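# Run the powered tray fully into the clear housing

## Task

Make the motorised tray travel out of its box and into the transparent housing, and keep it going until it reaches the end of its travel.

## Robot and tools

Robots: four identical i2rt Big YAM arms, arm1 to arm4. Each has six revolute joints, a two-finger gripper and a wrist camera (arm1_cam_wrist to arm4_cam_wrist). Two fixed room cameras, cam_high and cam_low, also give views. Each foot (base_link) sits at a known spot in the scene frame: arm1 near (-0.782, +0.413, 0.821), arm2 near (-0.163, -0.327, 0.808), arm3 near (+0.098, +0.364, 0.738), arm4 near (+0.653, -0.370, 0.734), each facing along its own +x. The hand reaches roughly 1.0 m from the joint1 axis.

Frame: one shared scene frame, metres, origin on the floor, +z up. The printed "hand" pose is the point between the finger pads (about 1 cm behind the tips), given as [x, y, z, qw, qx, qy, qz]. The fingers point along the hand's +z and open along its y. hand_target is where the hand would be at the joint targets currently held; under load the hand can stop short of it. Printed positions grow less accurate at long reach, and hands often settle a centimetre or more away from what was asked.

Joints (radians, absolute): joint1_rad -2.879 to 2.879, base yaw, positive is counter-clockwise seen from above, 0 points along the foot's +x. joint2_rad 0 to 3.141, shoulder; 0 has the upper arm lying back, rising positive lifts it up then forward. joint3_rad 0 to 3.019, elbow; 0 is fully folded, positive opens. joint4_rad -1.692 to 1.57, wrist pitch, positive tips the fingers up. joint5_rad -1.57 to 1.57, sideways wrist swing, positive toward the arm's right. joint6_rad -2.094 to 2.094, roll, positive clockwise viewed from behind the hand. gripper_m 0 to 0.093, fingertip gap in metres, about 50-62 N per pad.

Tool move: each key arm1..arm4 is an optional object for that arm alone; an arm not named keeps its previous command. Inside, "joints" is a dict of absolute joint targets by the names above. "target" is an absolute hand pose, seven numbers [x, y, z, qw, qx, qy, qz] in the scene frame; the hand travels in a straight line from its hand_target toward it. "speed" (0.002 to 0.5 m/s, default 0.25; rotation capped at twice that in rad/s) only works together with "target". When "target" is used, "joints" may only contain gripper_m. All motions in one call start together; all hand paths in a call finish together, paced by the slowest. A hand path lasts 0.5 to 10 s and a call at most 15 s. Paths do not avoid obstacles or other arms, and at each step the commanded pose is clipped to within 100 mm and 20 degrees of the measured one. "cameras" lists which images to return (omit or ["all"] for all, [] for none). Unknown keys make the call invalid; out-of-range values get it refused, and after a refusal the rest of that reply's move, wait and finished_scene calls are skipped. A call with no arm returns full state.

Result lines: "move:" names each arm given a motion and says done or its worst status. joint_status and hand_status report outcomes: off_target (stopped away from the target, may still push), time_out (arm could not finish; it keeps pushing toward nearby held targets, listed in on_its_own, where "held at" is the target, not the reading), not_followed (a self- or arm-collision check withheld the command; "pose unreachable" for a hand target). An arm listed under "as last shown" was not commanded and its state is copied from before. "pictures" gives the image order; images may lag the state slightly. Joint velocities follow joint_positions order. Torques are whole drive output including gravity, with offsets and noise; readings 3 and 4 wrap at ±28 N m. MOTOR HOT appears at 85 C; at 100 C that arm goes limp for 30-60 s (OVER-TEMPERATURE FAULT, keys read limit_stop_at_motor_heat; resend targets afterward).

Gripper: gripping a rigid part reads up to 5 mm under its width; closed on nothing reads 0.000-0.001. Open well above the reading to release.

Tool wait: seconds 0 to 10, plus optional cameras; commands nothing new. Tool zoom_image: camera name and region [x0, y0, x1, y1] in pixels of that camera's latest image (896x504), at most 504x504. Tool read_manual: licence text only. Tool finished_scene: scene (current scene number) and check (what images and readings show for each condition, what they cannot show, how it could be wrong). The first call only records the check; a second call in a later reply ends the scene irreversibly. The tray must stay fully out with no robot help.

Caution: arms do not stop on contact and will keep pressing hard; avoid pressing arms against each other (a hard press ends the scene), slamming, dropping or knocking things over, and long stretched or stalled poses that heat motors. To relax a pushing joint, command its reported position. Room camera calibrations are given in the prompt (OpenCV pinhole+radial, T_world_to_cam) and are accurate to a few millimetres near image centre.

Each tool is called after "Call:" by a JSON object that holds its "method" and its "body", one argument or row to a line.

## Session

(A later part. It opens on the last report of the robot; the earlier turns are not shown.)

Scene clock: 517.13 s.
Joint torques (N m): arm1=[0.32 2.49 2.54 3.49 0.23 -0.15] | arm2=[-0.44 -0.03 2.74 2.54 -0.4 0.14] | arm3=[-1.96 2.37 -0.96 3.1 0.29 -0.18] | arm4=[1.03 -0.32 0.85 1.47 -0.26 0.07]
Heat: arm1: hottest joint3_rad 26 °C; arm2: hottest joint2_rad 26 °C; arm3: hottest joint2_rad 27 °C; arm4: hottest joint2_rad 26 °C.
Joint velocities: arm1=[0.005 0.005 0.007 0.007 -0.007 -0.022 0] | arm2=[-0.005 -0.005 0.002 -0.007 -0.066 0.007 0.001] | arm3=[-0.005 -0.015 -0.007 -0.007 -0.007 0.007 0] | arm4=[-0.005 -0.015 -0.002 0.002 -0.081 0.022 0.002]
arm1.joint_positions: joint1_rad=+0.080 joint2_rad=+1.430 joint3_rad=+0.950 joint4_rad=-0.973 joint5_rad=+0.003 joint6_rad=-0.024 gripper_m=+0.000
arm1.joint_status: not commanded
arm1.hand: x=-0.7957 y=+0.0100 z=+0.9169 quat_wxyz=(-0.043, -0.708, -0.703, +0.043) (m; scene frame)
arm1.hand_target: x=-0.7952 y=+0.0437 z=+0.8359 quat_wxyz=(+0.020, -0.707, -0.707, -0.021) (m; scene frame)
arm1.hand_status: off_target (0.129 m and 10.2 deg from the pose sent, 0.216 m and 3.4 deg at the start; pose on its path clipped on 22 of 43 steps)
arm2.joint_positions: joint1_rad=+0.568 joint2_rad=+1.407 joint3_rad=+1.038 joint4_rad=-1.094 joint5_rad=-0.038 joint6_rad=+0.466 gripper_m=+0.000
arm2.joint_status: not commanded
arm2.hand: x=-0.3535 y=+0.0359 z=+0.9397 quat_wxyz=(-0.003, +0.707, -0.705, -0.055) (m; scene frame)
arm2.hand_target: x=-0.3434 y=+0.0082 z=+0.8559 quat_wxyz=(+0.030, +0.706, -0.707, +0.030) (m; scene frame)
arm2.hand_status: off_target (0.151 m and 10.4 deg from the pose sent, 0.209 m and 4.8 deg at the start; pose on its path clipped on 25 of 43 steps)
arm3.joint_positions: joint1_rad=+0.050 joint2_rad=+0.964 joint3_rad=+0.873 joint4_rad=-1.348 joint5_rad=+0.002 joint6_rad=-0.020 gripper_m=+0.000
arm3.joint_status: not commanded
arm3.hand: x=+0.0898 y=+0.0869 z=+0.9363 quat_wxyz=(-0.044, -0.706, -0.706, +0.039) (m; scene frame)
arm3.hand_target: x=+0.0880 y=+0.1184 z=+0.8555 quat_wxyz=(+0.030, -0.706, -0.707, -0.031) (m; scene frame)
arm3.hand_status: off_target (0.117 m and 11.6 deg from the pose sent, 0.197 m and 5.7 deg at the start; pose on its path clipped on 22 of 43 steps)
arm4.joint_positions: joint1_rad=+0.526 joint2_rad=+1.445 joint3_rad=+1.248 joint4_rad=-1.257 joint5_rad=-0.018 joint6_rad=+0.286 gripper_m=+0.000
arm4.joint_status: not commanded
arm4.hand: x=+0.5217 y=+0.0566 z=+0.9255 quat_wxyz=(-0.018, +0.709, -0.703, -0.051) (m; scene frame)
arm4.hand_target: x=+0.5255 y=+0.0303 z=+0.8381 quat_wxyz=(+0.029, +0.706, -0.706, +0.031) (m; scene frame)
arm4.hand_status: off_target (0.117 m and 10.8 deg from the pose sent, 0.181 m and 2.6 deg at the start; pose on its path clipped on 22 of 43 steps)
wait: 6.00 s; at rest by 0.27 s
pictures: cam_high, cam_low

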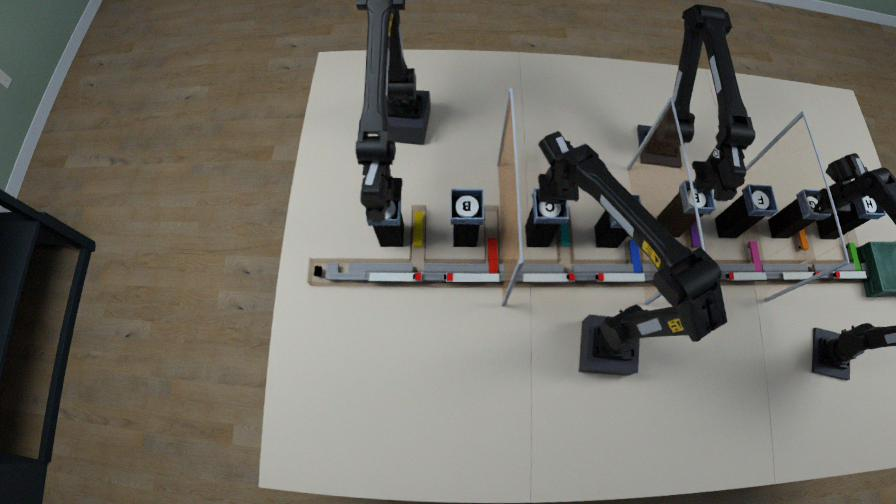

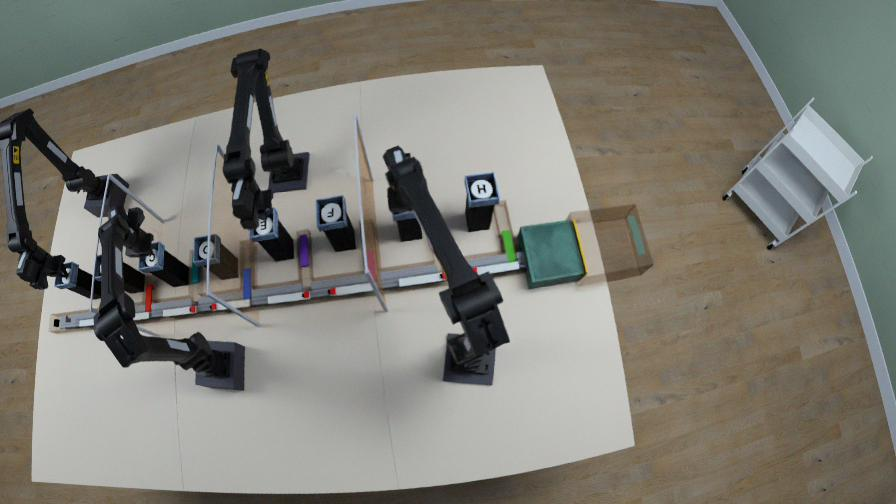

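Call:
{"method": "move", "body": {
  "arm1": {"target": [-0.798, 0.02, 1.0, 0, 0.7071, 0.7071, 0], "speed": 0.5},
  "arm4": {"target": [0.521, 0.07, 1.01, 0, 0.7071, -0.7071, 0], "speed": 0.5},
  "cameras": []
}}

Call:
{"method": "move", "body": {
  "arm1": {"target": [-0.572, 0.022, 1.01, 0, 0.7071, 0.7071, 0], "speed": 0.4},
  "arm4": {"target": [0.742, 0.09, 1.01, 0, 0.7071, -0.7071, 0], "speed": 0.4},
  "cameras": []
}}

Call:
{"method": "move", "body": {
  "arm1": {"target": [-0.572, 0.021, 0.79, -0.02, 0.7069, 0.7069, 0.02], "speed": 0.3},
  "arm4": {"target": [0.740, 0.05, 0.81, 0.03, 0.7065, -0.7065, 0.03], "speed": 0.3},
  "cameras": []
}}

Call:
{"method": "wait", "body": {
  "seconds": 10,
  "cameras": ["cam_high"]
}}

Call:
{"method": "wait", "body": {
  "seconds": 8,
  "cameras": []
}}

Call:
{"method": "move", "body": {
  "arm2": {"target": [-0.352, 0.035, 1.0, 0, 0.7071, -0.7071, 0], "speed": 0.5},
  "arm3": {"target": [0.086, 0.08, 1.01, 0, 0.7071, 0.7071, 0], "speed": 0.5},
  "cameras": []
}}

Call:
{"method": "move", "body": {
  "arm2": {"target": [-0.134, 0.022, 1.005, 0, 0.7071, -0.7071, 0], "speed": 0.4},
  "arm3": {"target": [0.304, 0.078, 1.015, 0, 0.7071, 0.7071, 0], "speed": 0.4},
  "cameras": []
}}

Call:
{"method": "move", "body": {
  "arm2": {"target": [-0.130, -0.03, 0.79, 0.03, 0.7065, -0.7065, 0.03], "speed": 0.3},
  "arm3": {"target": [0.305, 0.085, 0.81, -0.03, 0.7065, 0.7065, 0.03], "speed": 0.3},
  "cameras": []
}}

Call:
{"method": "wait", "body": {
  "seconds": 9,
  "cameras": ["cam_high"]
}}

Call:
{"method": "wait", "body": {
  "seconds": 4,
  "cameras": ["cam_high"]
}}

Call:
{"method": "wait", "body": {
  "seconds": 2,
  "cameras": ["cam_high"]
}}

Call:
{"method": "wait", "body": {
  "seconds": 2,
  "cameras": ["cam_high"]
}}

Call:
{"method": "wait", "body": {
  "seconds": 2,
  "cameras": ["cam_high", "cam_low"]
}}

Scene clock: 520.07 s.
Joint torques (N m): arm1=[0.09 -9 11.55 0.47 0.15 -0.16] | arm2=[-0.26 -0.26 2.76 2.58 -0.43 0.15] | arm3=[-1.85 2.26 -0.94 3.12 0.28 -0.18] | arm4=[0.56 -11.4 16.03 -0.5 0.05 0]
Heat: arm1: hottest joint3_rad 26 °C; arm2: hottest joint2_rad 26 °C; arm3: hottest joint2_rad 27 °C; arm4: hottest joint2_rad 26 °C.
move: arm1 off_target; arm4 off_target
Joint velocities: arm1=[0.005 -0.005 0.007 -0.002 0.007 -0.037 0.001] | arm2=[0.005 -0.005 -0.012 0.007 -0.022 -0.022 0.001] | arm3=[0.005 -0.015 0.007 -0.007 -0.066 0.022 -0.001] | arm4=[-0.005 0.024 -0.012 0.007 -0.022 -0.022 -0.001]
arm1.joint_positions: joint1_rad=+0.080 joint2_rad=+1.402 joint3_rad=+1.107 joint4_rad=-1.325 joint5_rad=+0.003 joint6_rad=-0.024 gripper_m=+0.000
arm1.joint_status: not commanded
arm1.hand: x=-0.7955 y=+0.0351 z=+0.9811 quat_wxyz=(+0.014, -0.709, -0.705, -0.018) (m; scene frame)
arm1.hand_target: x=-0.7980 y=+0.0195 z=+1.0002 quat_wxyz=(-0.001, -0.708, -0.706, +0.000) (m; scene frame)
arm1.hand_status: off_target (0.024 m and 2.6 deg from the pose sent, 0.084 m and 7.0 deg at the start)
arm2.joint_positions: joint1_rad=+0.568 joint2_rad=+1.407 joint3_rad=+1.038 joint4_rad=-1.094 joint5_rad=-0.038 joint6_rad=+0.466 gripper_m=+0.000
arm2.joint_status: not commanded
arm2.hand: x=-0.3535 y=+0.0359 z=+0.9397 quat_wxyz=(-0.003, +0.707, -0.705, -0.055) (m; scene frame)
arm2.hand_target: x=-0.3434 y=+0.0082 z=+0.8559 quat_wxyz=(+0.030, +0.706, -0.707, +0.030) (m; scene frame)
arm2.hand_status: not commanded
arm3.joint_positions: joint1_rad=+0.050 joint2_rad=+0.964 joint3_rad=+0.873 joint4_rad=-1.348 joint5_rad=+0.002 joint6_rad=-0.020 gripper_m=+0.000
arm3.joint_status: not commanded
arm3.hand: x=+0.0898 y=+0.0869 z=+0.9363 quat_wxyz=(-0.044, -0.706, -0.706, +0.039) (m; scene frame)
arm3.hand_target: x=+0.0880 y=+0.1184 z=+0.8555 quat_wxyz=(+0.030, -0.706, -0.707, -0.031) (m; scene frame)
arm3.hand_status: not commanded
arm4.joint_positions: joint1_rad=+0.526 joint2_rad=+1.512 joint3_rad=+1.491 joint4_rad=-1.587 joint5_rad=-0.003 joint6_rad=+0.286 gripper_m=+0.000
arm4.joint_status: not commanded
arm4.hand: x=+0.5254 y=+0.0532 z=+0.9887 quat_wxyz=(+0.012, +0.709, -0.705, +0.020) (m; scene frame)
arm4.hand_target: x=+0.5212 y=+0.0689 z=+1.0094 quat_wxyz=(+0.000, +0.708, -0.707, +0.000) (m; scene frame)
arm4.hand_status: off_target (0.027 m and 2.7 deg from the pose sent, 0.086 m and 6.3 deg at the start)
pictures: none
No camera images: "cameras" was empty.

Scene clock: 521.77 s.
Joint torques (N m): arm1=[0.32 -9.76 11.99 0.43 0.27 0.02] | arm2=[0.26 -0.03 2.78 2.7 -0.42 0.17] | arm3=[-1.96 2.26 -0.94 3.14 0.3 -0.18] | arm4=[0.73 -11.46 16.21 -0.46 -0.17 -0.2]
Heat: arm1: hottest joint3_rad 26 °C; arm2: hottest joint2_rad 26 °C; arm3: hottest joint2_rad 27 °C; arm4: hottest joint2_rad 26 °C.
move: arm1 off_target; arm4 off_target
Joint velocities: arm1=[-0.015 -0.005 -0.017 -0.012 0.007 -0.037 -0.001] | arm2=[0.005 -0.015 -0.012 -0.012 -0.007 -0.022 -0.001] | arm3=[0.005 -0.005 -0.002 -0.007 -0.007 0.007 0.001] | arm4=[0.005 0.034 -0.007 0.002 0.022 -0.007 0]
arm1.joint_positions: joint1_rad=+0.606 joint2_rad=+1.519 joint3_rad=+1.266 joint4_rad=-1.369 joint5_rad=+0.010 joint6_rad=+0.482 gripper_m=+0.000
arm1.joint_status: not commanded
arm1.hand: x=-0.5818 y=+0.0369 z=+0.9948 quat_wxyz=(+0.022, -0.702, -0.712, -0.004) (m; scene frame)
arm1.hand_target: x=-0.5752 y=+0.0206 z=+1.0095 quat_wxyz=(+0.006, -0.707, -0.707, +0.003) (m; scene frame)
arm1.hand_status: off_target (0.023 m and 2.7 deg from the pose sent, 0.226 m and 2.6 deg at the start)
arm2, arm3: as last shown
arm4.joint_positions: joint1_rad=+0.034 joint2_rad=+1.540 joint3_rad=+1.523 joint4_rad=-1.597 joint5_rad=+0.004 joint6_rad=-0.183 gripper_m=+0.000
arm4.joint_status: not commanded
arm4.hand: x=+0.7425 y=+0.0719 z=+0.9897 quat_wxyz=(+0.018, +0.701, -0.713, +0.018) (m; scene frame)
arm4.hand_target: x=+0.7438 y=+0.0890 z=+1.0100 quat_wxyz=(-0.001, +0.707, -0.707, +0.004) (m; scene frame)
arm4.hand_status: off_target (0.027 m and 3.1 deg from the pose sent, 0.221 m and 2.7 deg at the start)
pictures: none
No camera images: "cameras" was empty.

Scene clock: 523.13 s.
Joint torques (N m): arm1=[-0.03 -0.21 3.47 3.14 -0.1 -0.06] | arm2=[-0.15 -0.09 2.74 2.51 -0.38 0.14] | arm3=[-2.08 2.37 -0.99 3.14 0.29 -0.17] | arm4=[0.56 -1.2 0.58 0.65 0.09 -0.18]
Heat: arm1: hottest joint3_rad 26 °C; arm2: hottest joint2_rad 26 °C; arm3: hottest joint2_rad 27 °C; arm4: hottest joint2_rad 26 °C.
move: arm1 off_target; arm4 off_target
Joint velocities: arm1=[-0.005 -0.005 -0.007 0.007 0.051 -0.007 -0.001] | arm2=[-0.024 -0.015 -0.007 -0.007 -0.007 -0.007 0] | arm3=[-0.005 -0.005 0.007 -0.002 -0.007 0.051 0] | arm4=[-0.005 -0.015 0.002 0.002 -0.022 -0.022 0]
arm1.joint_positions: joint1_rad=+0.602 joint2_rad=+1.564 joint3_rad=+1.127 joint4_rad=-1.020 joint5_rad=-0.017 joint6_rad=+0.483 gripper_m=+0.000
arm1.joint_status: not commanded
arm1.hand: x=-0.5628 y=+0.0080 z=+0.9276 quat_wxyz=(-0.060, -0.702, -0.709, +0.007) (m; scene frame)
arm1.hand_target: x=-0.5770 y=+0.0317 z=+0.8425 quat_wxyz=(+0.020, -0.707, -0.707, -0.020) (m; scene frame)
arm1.hand_status: off_target (0.138 m and 9.7 deg from the pose sent, 0.206 m and 2.0 deg at the start; pose on its path clipped on 22 of 41 steps)
arm2, arm3: as last shown
arm4.joint_positions: joint1_rad=+0.034 joint2_rad=+1.448 joint3_rad=+1.300 joint4_rad=-1.294 joint5_rad=+0.006 joint6_rad=-0.187 gripper_m=+0.000
arm4.joint_status: not commanded
arm4.hand: x=+0.7435 y=+0.0743 z=+0.9449 quat_wxyz=(-0.054, +0.701, -0.710, -0.029) (m; scene frame)
arm4.hand_target: x=+0.7388 y=+0.0458 z=+0.8580 quat_wxyz=(+0.031, +0.707, -0.706, +0.030) (m; scene frame)
arm4.hand_status: off_target (0.137 m and 11.8 deg from the pose sent, 0.181 m and 2.2 deg at the start; pose on its path clipped on 22 of 41 steps)
pictures: none
No camera images: "cameras" was empty.

Scene clock: 533.13 s.
Joint torques (N m): arm1=[-0.15 -0.21 3.48 3.14 -0.1 -0.07] | arm2=[0.03 0.03 2.8 2.7 -0.43 0.15] | arm3=[-2.08 2.32 -1.01 3.14 0.29 -0.18] | arm4=[0.56 -1.26 0.59 0.72 0.08 -0.18]
Heat: arm1: hottest joint3_rad 26 °C; arm2: hottest joint2_rad 26 °C; arm3: hottest joint2_rad 27 °C; arm4: hottest joint2_rad 26 °C.
Joint velocities: arm1=[-0.005 -0.005 -0.012 -0.007 -0.007 -0.037 0] | arm2=[-0.005 -0.005 0.002 0.007 0.022 0.007 -0.001] | arm3=[-0.005 -0.005 -0.007 -0.002 -0.066 -0.037 0.001] | arm4=[-0.015 0.005 0.002 0.007 -0.051 -0.037 0]
arm1.joint_positions: joint1_rad=+0.602 joint2_rad=+1.564 joint3_rad=+1.127 joint4_rad=-1.020 joint5_rad=-0.018 joint6_rad=+0.483 gripper_m=+0.000
arm1.joint_status: not commanded
arm1.hand: x=-0.5628 y=+0.0080 z=+0.9276 quat_wxyz=(-0.060, -0.702, -0.709, +0.007) (m; scene frame)
arm1.hand_target: x=-0.5769 y=+0.0317 z=+0.8425 quat_wxyz=(+0.020, -0.707, -0.707, -0.020) (m; scene frame)
arm1.hand_status: off_target (0.138 m and 9.7 deg from the pose sent, 0.206 m and 2.0 deg at the start; pose on its path clipped on 22 of 41 steps)
arm2.joint_positions: joint1_rad=+0.568 joint2_rad=+1.407 joint3_rad=+1.038 joint4_rad=-1.094 joint5_rad=-0.038 joint6_rad=+0.466 gripper_m=+0.000
arm2.joint_status: not commanded
arm2.hand: x=-0.3535 y=+0.0359 z=+0.9397 quat_wxyz=(-0.003, +0.707, -0.705, -0.055) (m; scene frame)
arm2.hand_target: x=-0.3434 y=+0.0082 z=+0.8559 quat_wxyz=(+0.030, +0.706, -0.707, +0.030) (m; scene frame)
arm2.hand_status: not commanded
arm3.joint_positions: joint1_rad=+0.050 joint2_rad=+0.964 joint3_rad=+0.873 joint4_rad=-1.348 joint5_rad=+0.002 joint6_rad=-0.020 gripper_m=+0.000
arm3.joint_status: not commanded
arm3.hand: x=+0.0898 y=+0.0869 z=+0.9363 quat_wxyz=(-0.044, -0.706, -0.706, +0.039) (m; scene frame)
arm3.hand_target: x=+0.0880 y=+0.1184 z=+0.8555 quat_wxyz=(+0.030, -0.706, -0.707, -0.031) (m; scene frame)
arm3.hand_status: not commanded
arm4.joint_positions: joint1_rad=+0.034 joint2_rad=+1.447 joint3_rad=+1.300 joint4_rad=-1.293 joint5_rad=+0.006 joint6_rad=-0.187 gripper_m=+0.000
arm4.joint_status: not commanded
arm4.hand: x=+0.7436 y=+0.0743 z=+0.9451 quat_wxyz=(-0.054, +0.701, -0.710, -0.030) (m; scene frame)
arm4.hand_target: x=+0.7388 y=+0.0459 z=+0.8581 quat_wxyz=(+0.030, +0.707, -0.706, +0.030) (m; scene frame)
arm4.hand_status: off_target (0.137 m and 11.8 deg from the pose sent, 0.181 m and 2.2 deg at the start; pose on its path clipped on 22 of 41 steps)
wait: 10.00 s; at rest by 0.27 s
pictures: cam_high

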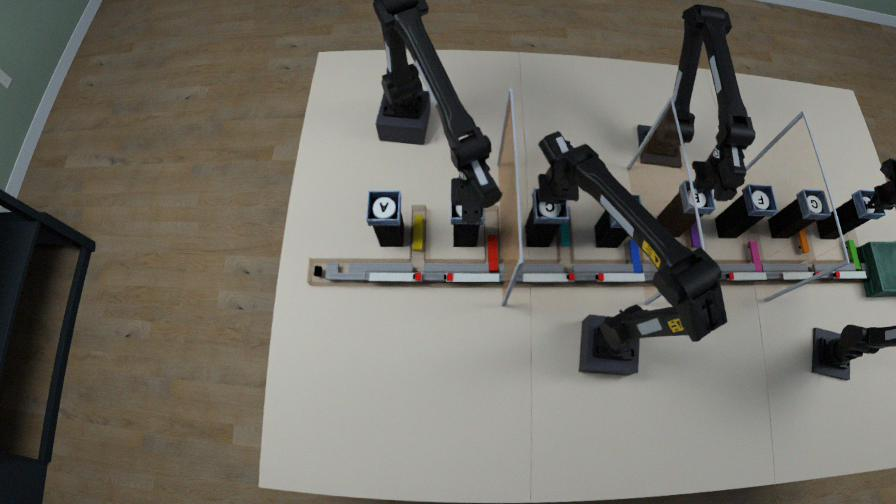

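Scene clock: 541.13 s.
Joint torques (N m): arm1=[-0.03 -0.21 3.48 3.11 -0.1 -0.06] | arm2=[-0.21 -0.03 2.78 2.56 -0.43 0.13] | arm3=[-2.02 2.2 -0.98 3.1 0.29 -0.18] | arm4=[0.5 -1.2 0.58 0.7 0.08 -0.18]
Heat: arm1: hottest joint3_rad 26 °C; arm2: hottest joint2_rad 26 °C; arm3: hottest joint2_rad 27 °C; arm4: hottest joint2_rad 26 °C.
Joint velocities: arm1=[-0.005 -0.005 -0.002 -0.002 -0.066 -0.022 0] | arm2=[0.015 0.005 -0.007 0.007 0.051 -0.066 0] | arm3=[-0.015 0.005 -0.012 0.007 0.007 0.051 -0.001] | arm4=[0.005 0.005 -0.002 0.002 0.022 0.022 0]
arm1.joint_positions: joint1_rad=+0.602 joint2_rad=+1.564 joint3_rad=+1.127 joint4_rad=-1.020 joint5_rad=-0.018 joint6_rad=+0.483 gripper_m=+0.000
arm1.joint_status: not commanded
arm1.hand: x=-0.5628 y=+0.0080 z=+0.9276 quat_wxyz=(-0.060, -0.702, -0.709, +0.007) (m; scene frame)
arm1.hand_target: x=-0.5769 y=+0.0317 z=+0.8425 quat_wxyz=(+0.020, -0.707, -0.707, -0.020) (m; scene frame)
arm1.hand_status: off_target (0.138 m and 9.7 deg from the pose sent, 0.206 m and 2.0 deg at the start; pose on its path clipped on 22 of 41 steps)
arm2.joint_positions: joint1_rad=+0.568 joint2_rad=+1.407 joint3_rad=+1.038 joint4_rad=-1.094 joint5_rad=-0.038 joint6_rad=+0.466 gripper_m=+0.000
arm2.joint_status: not commanded
arm2.hand: x=-0.3535 y=+0.0359 z=+0.9397 quat_wxyz=(-0.003, +0.707, -0.705, -0.055) (m; scene frame)
arm2.hand_target: x=-0.3434 y=+0.0082 z=+0.8559 quat_wxyz=(+0.030, +0.706, -0.707, +0.030) (m; scene frame)
arm2.hand_status: not commanded
arm3.joint_positions: joint1_rad=+0.050 joint2_rad=+0.964 joint3_rad=+0.873 joint4_rad=-1.348 joint5_rad=+0.002 joint6_rad=-0.020 gripper_m=+0.000
arm3.joint_status: not commanded
arm3.hand: x=+0.0898 y=+0.0869 z=+0.9363 quat_wxyz=(-0.044, -0.706, -0.706, +0.039) (m; scene frame)
arm3.hand_target: x=+0.0880 y=+0.1184 z=+0.8555 quat_wxyz=(+0.030, -0.706, -0.707, -0.031) (m; scene frame)
arm3.hand_status: not commanded
arm4.joint_positions: joint1_rad=+0.034 joint2_rad=+1.447 joint3_rad=+1.300 joint4_rad=-1.293 joint5_rad=+0.006 joint6_rad=-0.187 gripper_m=+0.000
arm4.joint_status: not commanded
arm4.hand: x=+0.7436 y=+0.0743 z=+0.9451 quat_wxyz=(-0.054, +0.701, -0.710, -0.030) (m; scene frame)
arm4.hand_target: x=+0.7388 y=+0.0459 z=+0.8581 quat_wxyz=(+0.030, +0.707, -0.706, +0.030) (m; scene frame)
arm4.hand_status: off_target (0.137 m and 11.8 deg from the pose sent, 0.181 m and 2.2 deg at the start; pose on its path clipped on 22 of 41 steps)
wait: 8.00 s; at rest by 0.27 s
pictures: none
No camera images: "cameras" was empty.

Scene clock: 542.47 s.
Joint torques (N m): arm1=[-0.09 -0.21 3.55 3.14 -0.08 -0.06] | arm2=[0.03 -12.16 13.49 -0.42 0.13 0.19] | arm3=[-1.85 -6.71 15.36 -0.05 0.04 -0.16] | arm4=[0.56 -1.2 0.57 0.7 0.08 -0.18]
Heat: arm1: hottest joint3_rad 26 °C; arm2: hottest joint2_rad 26 °C; arm3: hottest joint2_rad 27 °C; arm4: hottest joint2_rad 26 °C.
move: arm2 off_target; arm3 off_target
Joint velocities: arm1=[0.005 0.005 -0.012 -0.007 -0.007 -0.022 -0.001] | arm2=[-0.015 -0.005 -0.002 -0.007 -0.066 -0.007 0] | arm3=[-0.005 -0.015 -0.007 -0.002 -0.066 0.066 0] | arm4=[0.005 -0.005 -0.002 0.007 -0.007 0.022 0]
arm1.joint_positions: joint1_rad=+0.602 joint2_rad=+1.564 joint3_rad=+1.127 joint4_rad=-1.020 joint5_rad=-0.018 joint6_rad=+0.483 gripper_m=+0.000
arm1.joint_status: not commanded
arm1.hand: x=-0.5628 y=+0.0080 z=+0.9276 quat_wxyz=(-0.060, -0.702, -0.709, +0.007) (m; scene frame)
arm1.hand_target: x=-0.5769 y=+0.0317 z=+0.8425 quat_wxyz=(+0.020, -0.707, -0.707, -0.020) (m; scene frame)
arm1.hand_status: not commanded
arm2.joint_positions: joint1_rad=+0.568 joint2_rad=+1.409 joint3_rad=+1.182 joint4_rad=-1.357 joint5_rad=-0.014 joint6_rad=+0.466 gripper_m=+0.000
arm2.joint_status: not commanded
arm2.hand: x=-0.3444 y=+0.0262 z=+0.9900 quat_wxyz=(+0.004, +0.707, -0.708, +0.007) (m; scene frame)
arm2.hand_target: x=-0.3521 y=+0.0350 z=+1.0001 quat_wxyz=(+0.000, +0.707, -0.707, +0.000) (m; scene frame)
arm2.hand_status: off_target (0.015 m and 0.9 deg from the pose sent, 0.060 m and 6.3 deg at the start)
arm3.joint_positions: joint1_rad=+0.050 joint2_rad=+1.042 joint3_rad=+1.089 joint4_rad=-1.619 joint5_rad=+0.008 joint6_rad=-0.020 gripper_m=+0.000
arm3.joint_status: not commanded
arm3.hand: x=+0.0882 y=+0.0895 z=+0.9986 quat_wxyz=(+0.004, -0.706, -0.708, -0.006) (m; scene frame)
arm3.hand_target: x=+0.0860 y=+0.0792 z=+1.0103 quat_wxyz=(+0.000, -0.707, -0.707, +0.000) (m; scene frame)
arm3.hand_status: off_target (0.015 m and 0.8 deg from the pose sent, 0.074 m and 6.8 deg at the start)
arm4.joint_positions: joint1_rad=+0.034 joint2_rad=+1.447 joint3_rad=+1.300 joint4_rad=-1.293 joint5_rad=+0.006 joint6_rad=-0.187 gripper_m=+0.000
arm4.joint_status: not commanded
arm4.hand: x=+0.7436 y=+0.0743 z=+0.9451 quat_wxyz=(-0.054, +0.701, -0.710, -0.030) (m; scene frame)
arm4.hand_target: x=+0.7388 y=+0.0459 z=+0.8581 quat_wxyz=(+0.030, +0.707, -0.706, +0.030) (m; scene frame)
arm4.hand_status: not commanded
pictures: none
No camera images: "cameras" was empty.

Scene clock: 544.23 s.
Joint torques (N m): arm1=[-0.21 -0.21 3.44 3.12 -0.1 -0.06] | arm2=[-1.96 -10.75 10.73 -0.23 -0.17 0] | arm3=[-0.21 -9.76 15.58 0.25 0.12 0] | arm4=[0.5 -1.2 0.58 0.7 0.08 -0.18]
Heat: arm1: hottest joint3_rad 26 °C; arm2: hottest joint2_rad 27 °C; arm3: hottest joint2_rad 27 °C; arm4: hottest joint2_rad 26 °C.
move: arm2 done; arm3 off_target
Joint velocities: arm1=[-0.005 -0.015 -0.007 0.012 -0.007 -0.007 0] | arm2=[-0.005 -0.005 -0.002 0.002 -0.051 -0.022 -0.001] | arm3=[-0.005 -0.005 0.002 -0.017 -0.051 0.037 0] | arm4=[-0.005 -0.015 -0.002 -0.002 0.037 0.051 0]
arm1, arm4: as last shown
arm2.joint_positions: joint1_rad=+0.023 joint2_rad=+1.269 joint3_rad=+1.079 joint4_rad=-1.383 joint5_rad=-0.012 joint6_rad=-0.084 gripper_m=+0.000
arm2.joint_status: not commanded
arm2.hand: x=-0.1387 y=+0.0201 z=+1.0030 quat_wxyz=(+0.001, +0.709, -0.706, -0.002) (m; scene frame)
arm2.hand_target: x=-0.1346 y=+0.0191 z=+1.0054 quat_wxyz=(+0.004, +0.707, -0.707, -0.001) (m; scene frame)
arm2.hand_status: done (0.005 m and 0.3 deg from the pose sent, 0.211 m and 0.9 deg at the start)
arm3.joint_positions: joint1_rad=+0.704 joint2_rad=+1.233 joint3_rad=+1.238 joint4_rad=-1.599 joint5_rad=+0.029 joint6_rad=+0.635 gripper_m=+0.000
arm3.joint_status: not commanded
arm3.hand: x=+0.2903 y=+0.0858 z=+1.0030 quat_wxyz=(+0.015, -0.707, -0.707, +0.004) (m; scene frame)
arm3.hand_target: x=+0.3012 y=+0.0770 z=+1.0143 quat_wxyz=(+0.004, -0.707, -0.707, +0.007) (m; scene frame)
arm3.hand_status: off_target (0.020 m and 1.7 deg from the pose sent, 0.217 m and 0.8 deg at the start)
pictures: none
No camera images: "cameras" was empty.

Scene clock: 545.80 s.
Joint torques (N m): arm1=[-0.32 -0.26 3.45 3.1 -0.09 -0.06] | arm2=[-1.14 2.73 0.17 3.52 0.28 0.02] | arm3=[-1.79 0.38 2.17 2.47 -0.31 -0.2] | arm4=[0.56 -1.2 0.58 0.7 0.08 -0.18]
Heat: arm1: hottest joint3_rad 26 °C; arm2: hottest joint2_rad 27 °C; arm3: hottest joint2_rad 27 °C; arm4: hottest joint2_rad 26 °C.
move: arm2 off_target; arm3 off_target
Joint velocities: arm1=[-0.005 -0.005 0.002 0.002 -0.066 -0.051 -0.001] | arm2=[-0.005 -0.005 0.022 -0.002 -0.037 0.007 -0.001] | arm3=[-0.015 -0.015 -0.002 -0.002 -0.022 -0.051 -0.001] | arm4=[0.005 0.005 0.007 -0.017 -0.051 -0.007 0]
arm1, arm4: as last shown
arm2.joint_positions: joint1_rad=+0.022 joint2_rad=+1.232 joint3_rad=+0.799 joint4_rad=-1.047 joint5_rad=-0.012 joint6_rad=-0.089 gripper_m=+0.000
arm2.joint_status: not commanded
arm2.hand: x=-0.1391 y=+0.0007 z=+0.9136 quat_wxyz=(-0.035, +0.710, -0.703, -0.031) (m; scene frame)
arm2.hand_target: x=-0.1359 y=-0.0411 z=+0.8374 quat_wxyz=(+0.031, +0.707, -0.706, +0.029) (m; scene frame)
arm2.hand_status: off_target (0.128 m and 10.3 deg from the pose sent, 0.219 m and 5.0 deg at the start; pose on its path clipped on 26 of 47 steps)
arm3.joint_positions: joint1_rad=+0.702 joint2_rad=+1.190 joint3_rad=+1.017 joint4_rad=-1.256 joint5_rad=-0.028 joint6_rad=+0.636 gripper_m=+0.000
arm3.joint_status: not commanded
arm3.hand: x=+0.3093 y=+0.0772 z=+0.9351 quat_wxyz=(-0.071, -0.706, -0.705, -0.012) (m; scene frame)
arm3.hand_target: x=+0.2949 y=+0.0983 z=+0.8513 quat_wxyz=(+0.030, -0.707, -0.706, -0.031) (m; scene frame)
arm3.hand_status: off_target (0.125 m and 11.8 deg from the pose sent, 0.194 m and 4.3 deg at the start; pose on its path clipped on 26 of 47 steps)
pictures: none
No camera images: "cameras" was empty.

Scene clock: 554.80 s.
Joint torques (N m): arm1=[-0.09 -0.09 3.48 3.15 -0.1 -0.06] | arm2=[-1.49 2.32 0.18 3.55 0.31 0.01] | arm3=[-1.67 0.38 2.17 2.47 -0.31 -0.21] | arm4=[0.56 -1.26 0.59 0.7 0.08 -0.18]
Heat: arm1: hottest joint3_rad 26 °C; arm2: hottest joint2_rad 27 °C; arm3: hottest joint2_rad 27 °C; arm4: hottest joint2_rad 26 °C.
Joint velocities: arm1=[-0.005 -0.005 0.017 -0.007 -0.022 0.007 0] | arm2=[-0.005 -0.005 -0.012 0.012 -0.007 -0.037 0] | arm3=[0.015 -0.005 -0.002 -0.002 0.022 0.037 0] | arm4=[0.005 -0.005 0.002 -0.002 0.037 -0.022 0]
arm1.joint_positions: joint1_rad=+0.602 joint2_rad=+1.564 joint3_rad=+1.127 joint4_rad=-1.020 joint5_rad=-0.018 joint6_rad=+0.483 gripper_m=+0.000
arm1.joint_status: not commanded
arm1.hand: x=-0.5628 y=+0.0080 z=+0.9276 quat_wxyz=(-0.060, -0.702, -0.709, +0.007) (m; scene frame)
arm1.hand_target: x=-0.5769 y=+0.0317 z=+0.8425 quat_wxyz=(+0.020, -0.707, -0.707, -0.020) (m; scene frame)
arm1.hand_status: not commanded
arm2.joint_positions: joint1_rad=+0.022 joint2_rad=+1.232 joint3_rad=+0.799 joint4_rad=-1.047 joint5_rad=-0.012 joint6_rad=-0.089 gripper_m=+0.000
arm2.joint_status: not commanded
arm2.hand: x=-0.1391 y=+0.0007 z=+0.9136 quat_wxyz=(-0.035, +0.710, -0.703, -0.031) (m; scene frame)
arm2.hand_target: x=-0.1359 y=-0.0411 z=+0.8374 quat_wxyz=(+0.031, +0.707, -0.706, +0.029) (m; scene frame)
arm2.hand_status: off_target (0.128 m and 10.3 deg from the pose sent, 0.219 m and 5.0 deg at the start; pose on its path clipped on 26 of 47 steps)
arm3.joint_positions: joint1_rad=+0.702 joint2_rad=+1.190 joint3_rad=+1.017 joint4_rad=-1.256 joint5_rad=-0.028 joint6_rad=+0.636 gripper_m=+0.000
arm3.joint_status: not commanded
arm3.hand: x=+0.3093 y=+0.0772 z=+0.9351 quat_wxyz=(-0.071, -0.706, -0.705, -0.012) (m; scene frame)
arm3.hand_target: x=+0.2948 y=+0.0983 z=+0.8513 quat_wxyz=(+0.030, -0.707, -0.706, -0.031) (m; scene frame)
arm3.hand_status: off_target (0.125 m and 11.8 deg from the pose sent, 0.194 m and 4.3 deg at the start; pose on its path clipped on 26 of 47 steps)
arm4.joint_positions: joint1_rad=+0.034 joint2_rad=+1.447 joint3_rad=+1.300 joint4_rad=-1.293 joint5_rad=+0.006 joint6_rad=-0.187 gripper_m=+0.000
arm4.joint_status: not commanded
arm4.hand: x=+0.7436 y=+0.0743 z=+0.9451 quat_wxyz=(-0.054, +0.701, -0.710, -0.030) (m; scene frame)
arm4.hand_target: x=+0.7388 y=+0.0459 z=+0.8581 quat_wxyz=(+0.030, +0.707, -0.706, +0.030) (m; scene frame)
arm4.hand_status: not commanded
wait: 9.00 s; at rest by 0.27 s
pictures: cam_high

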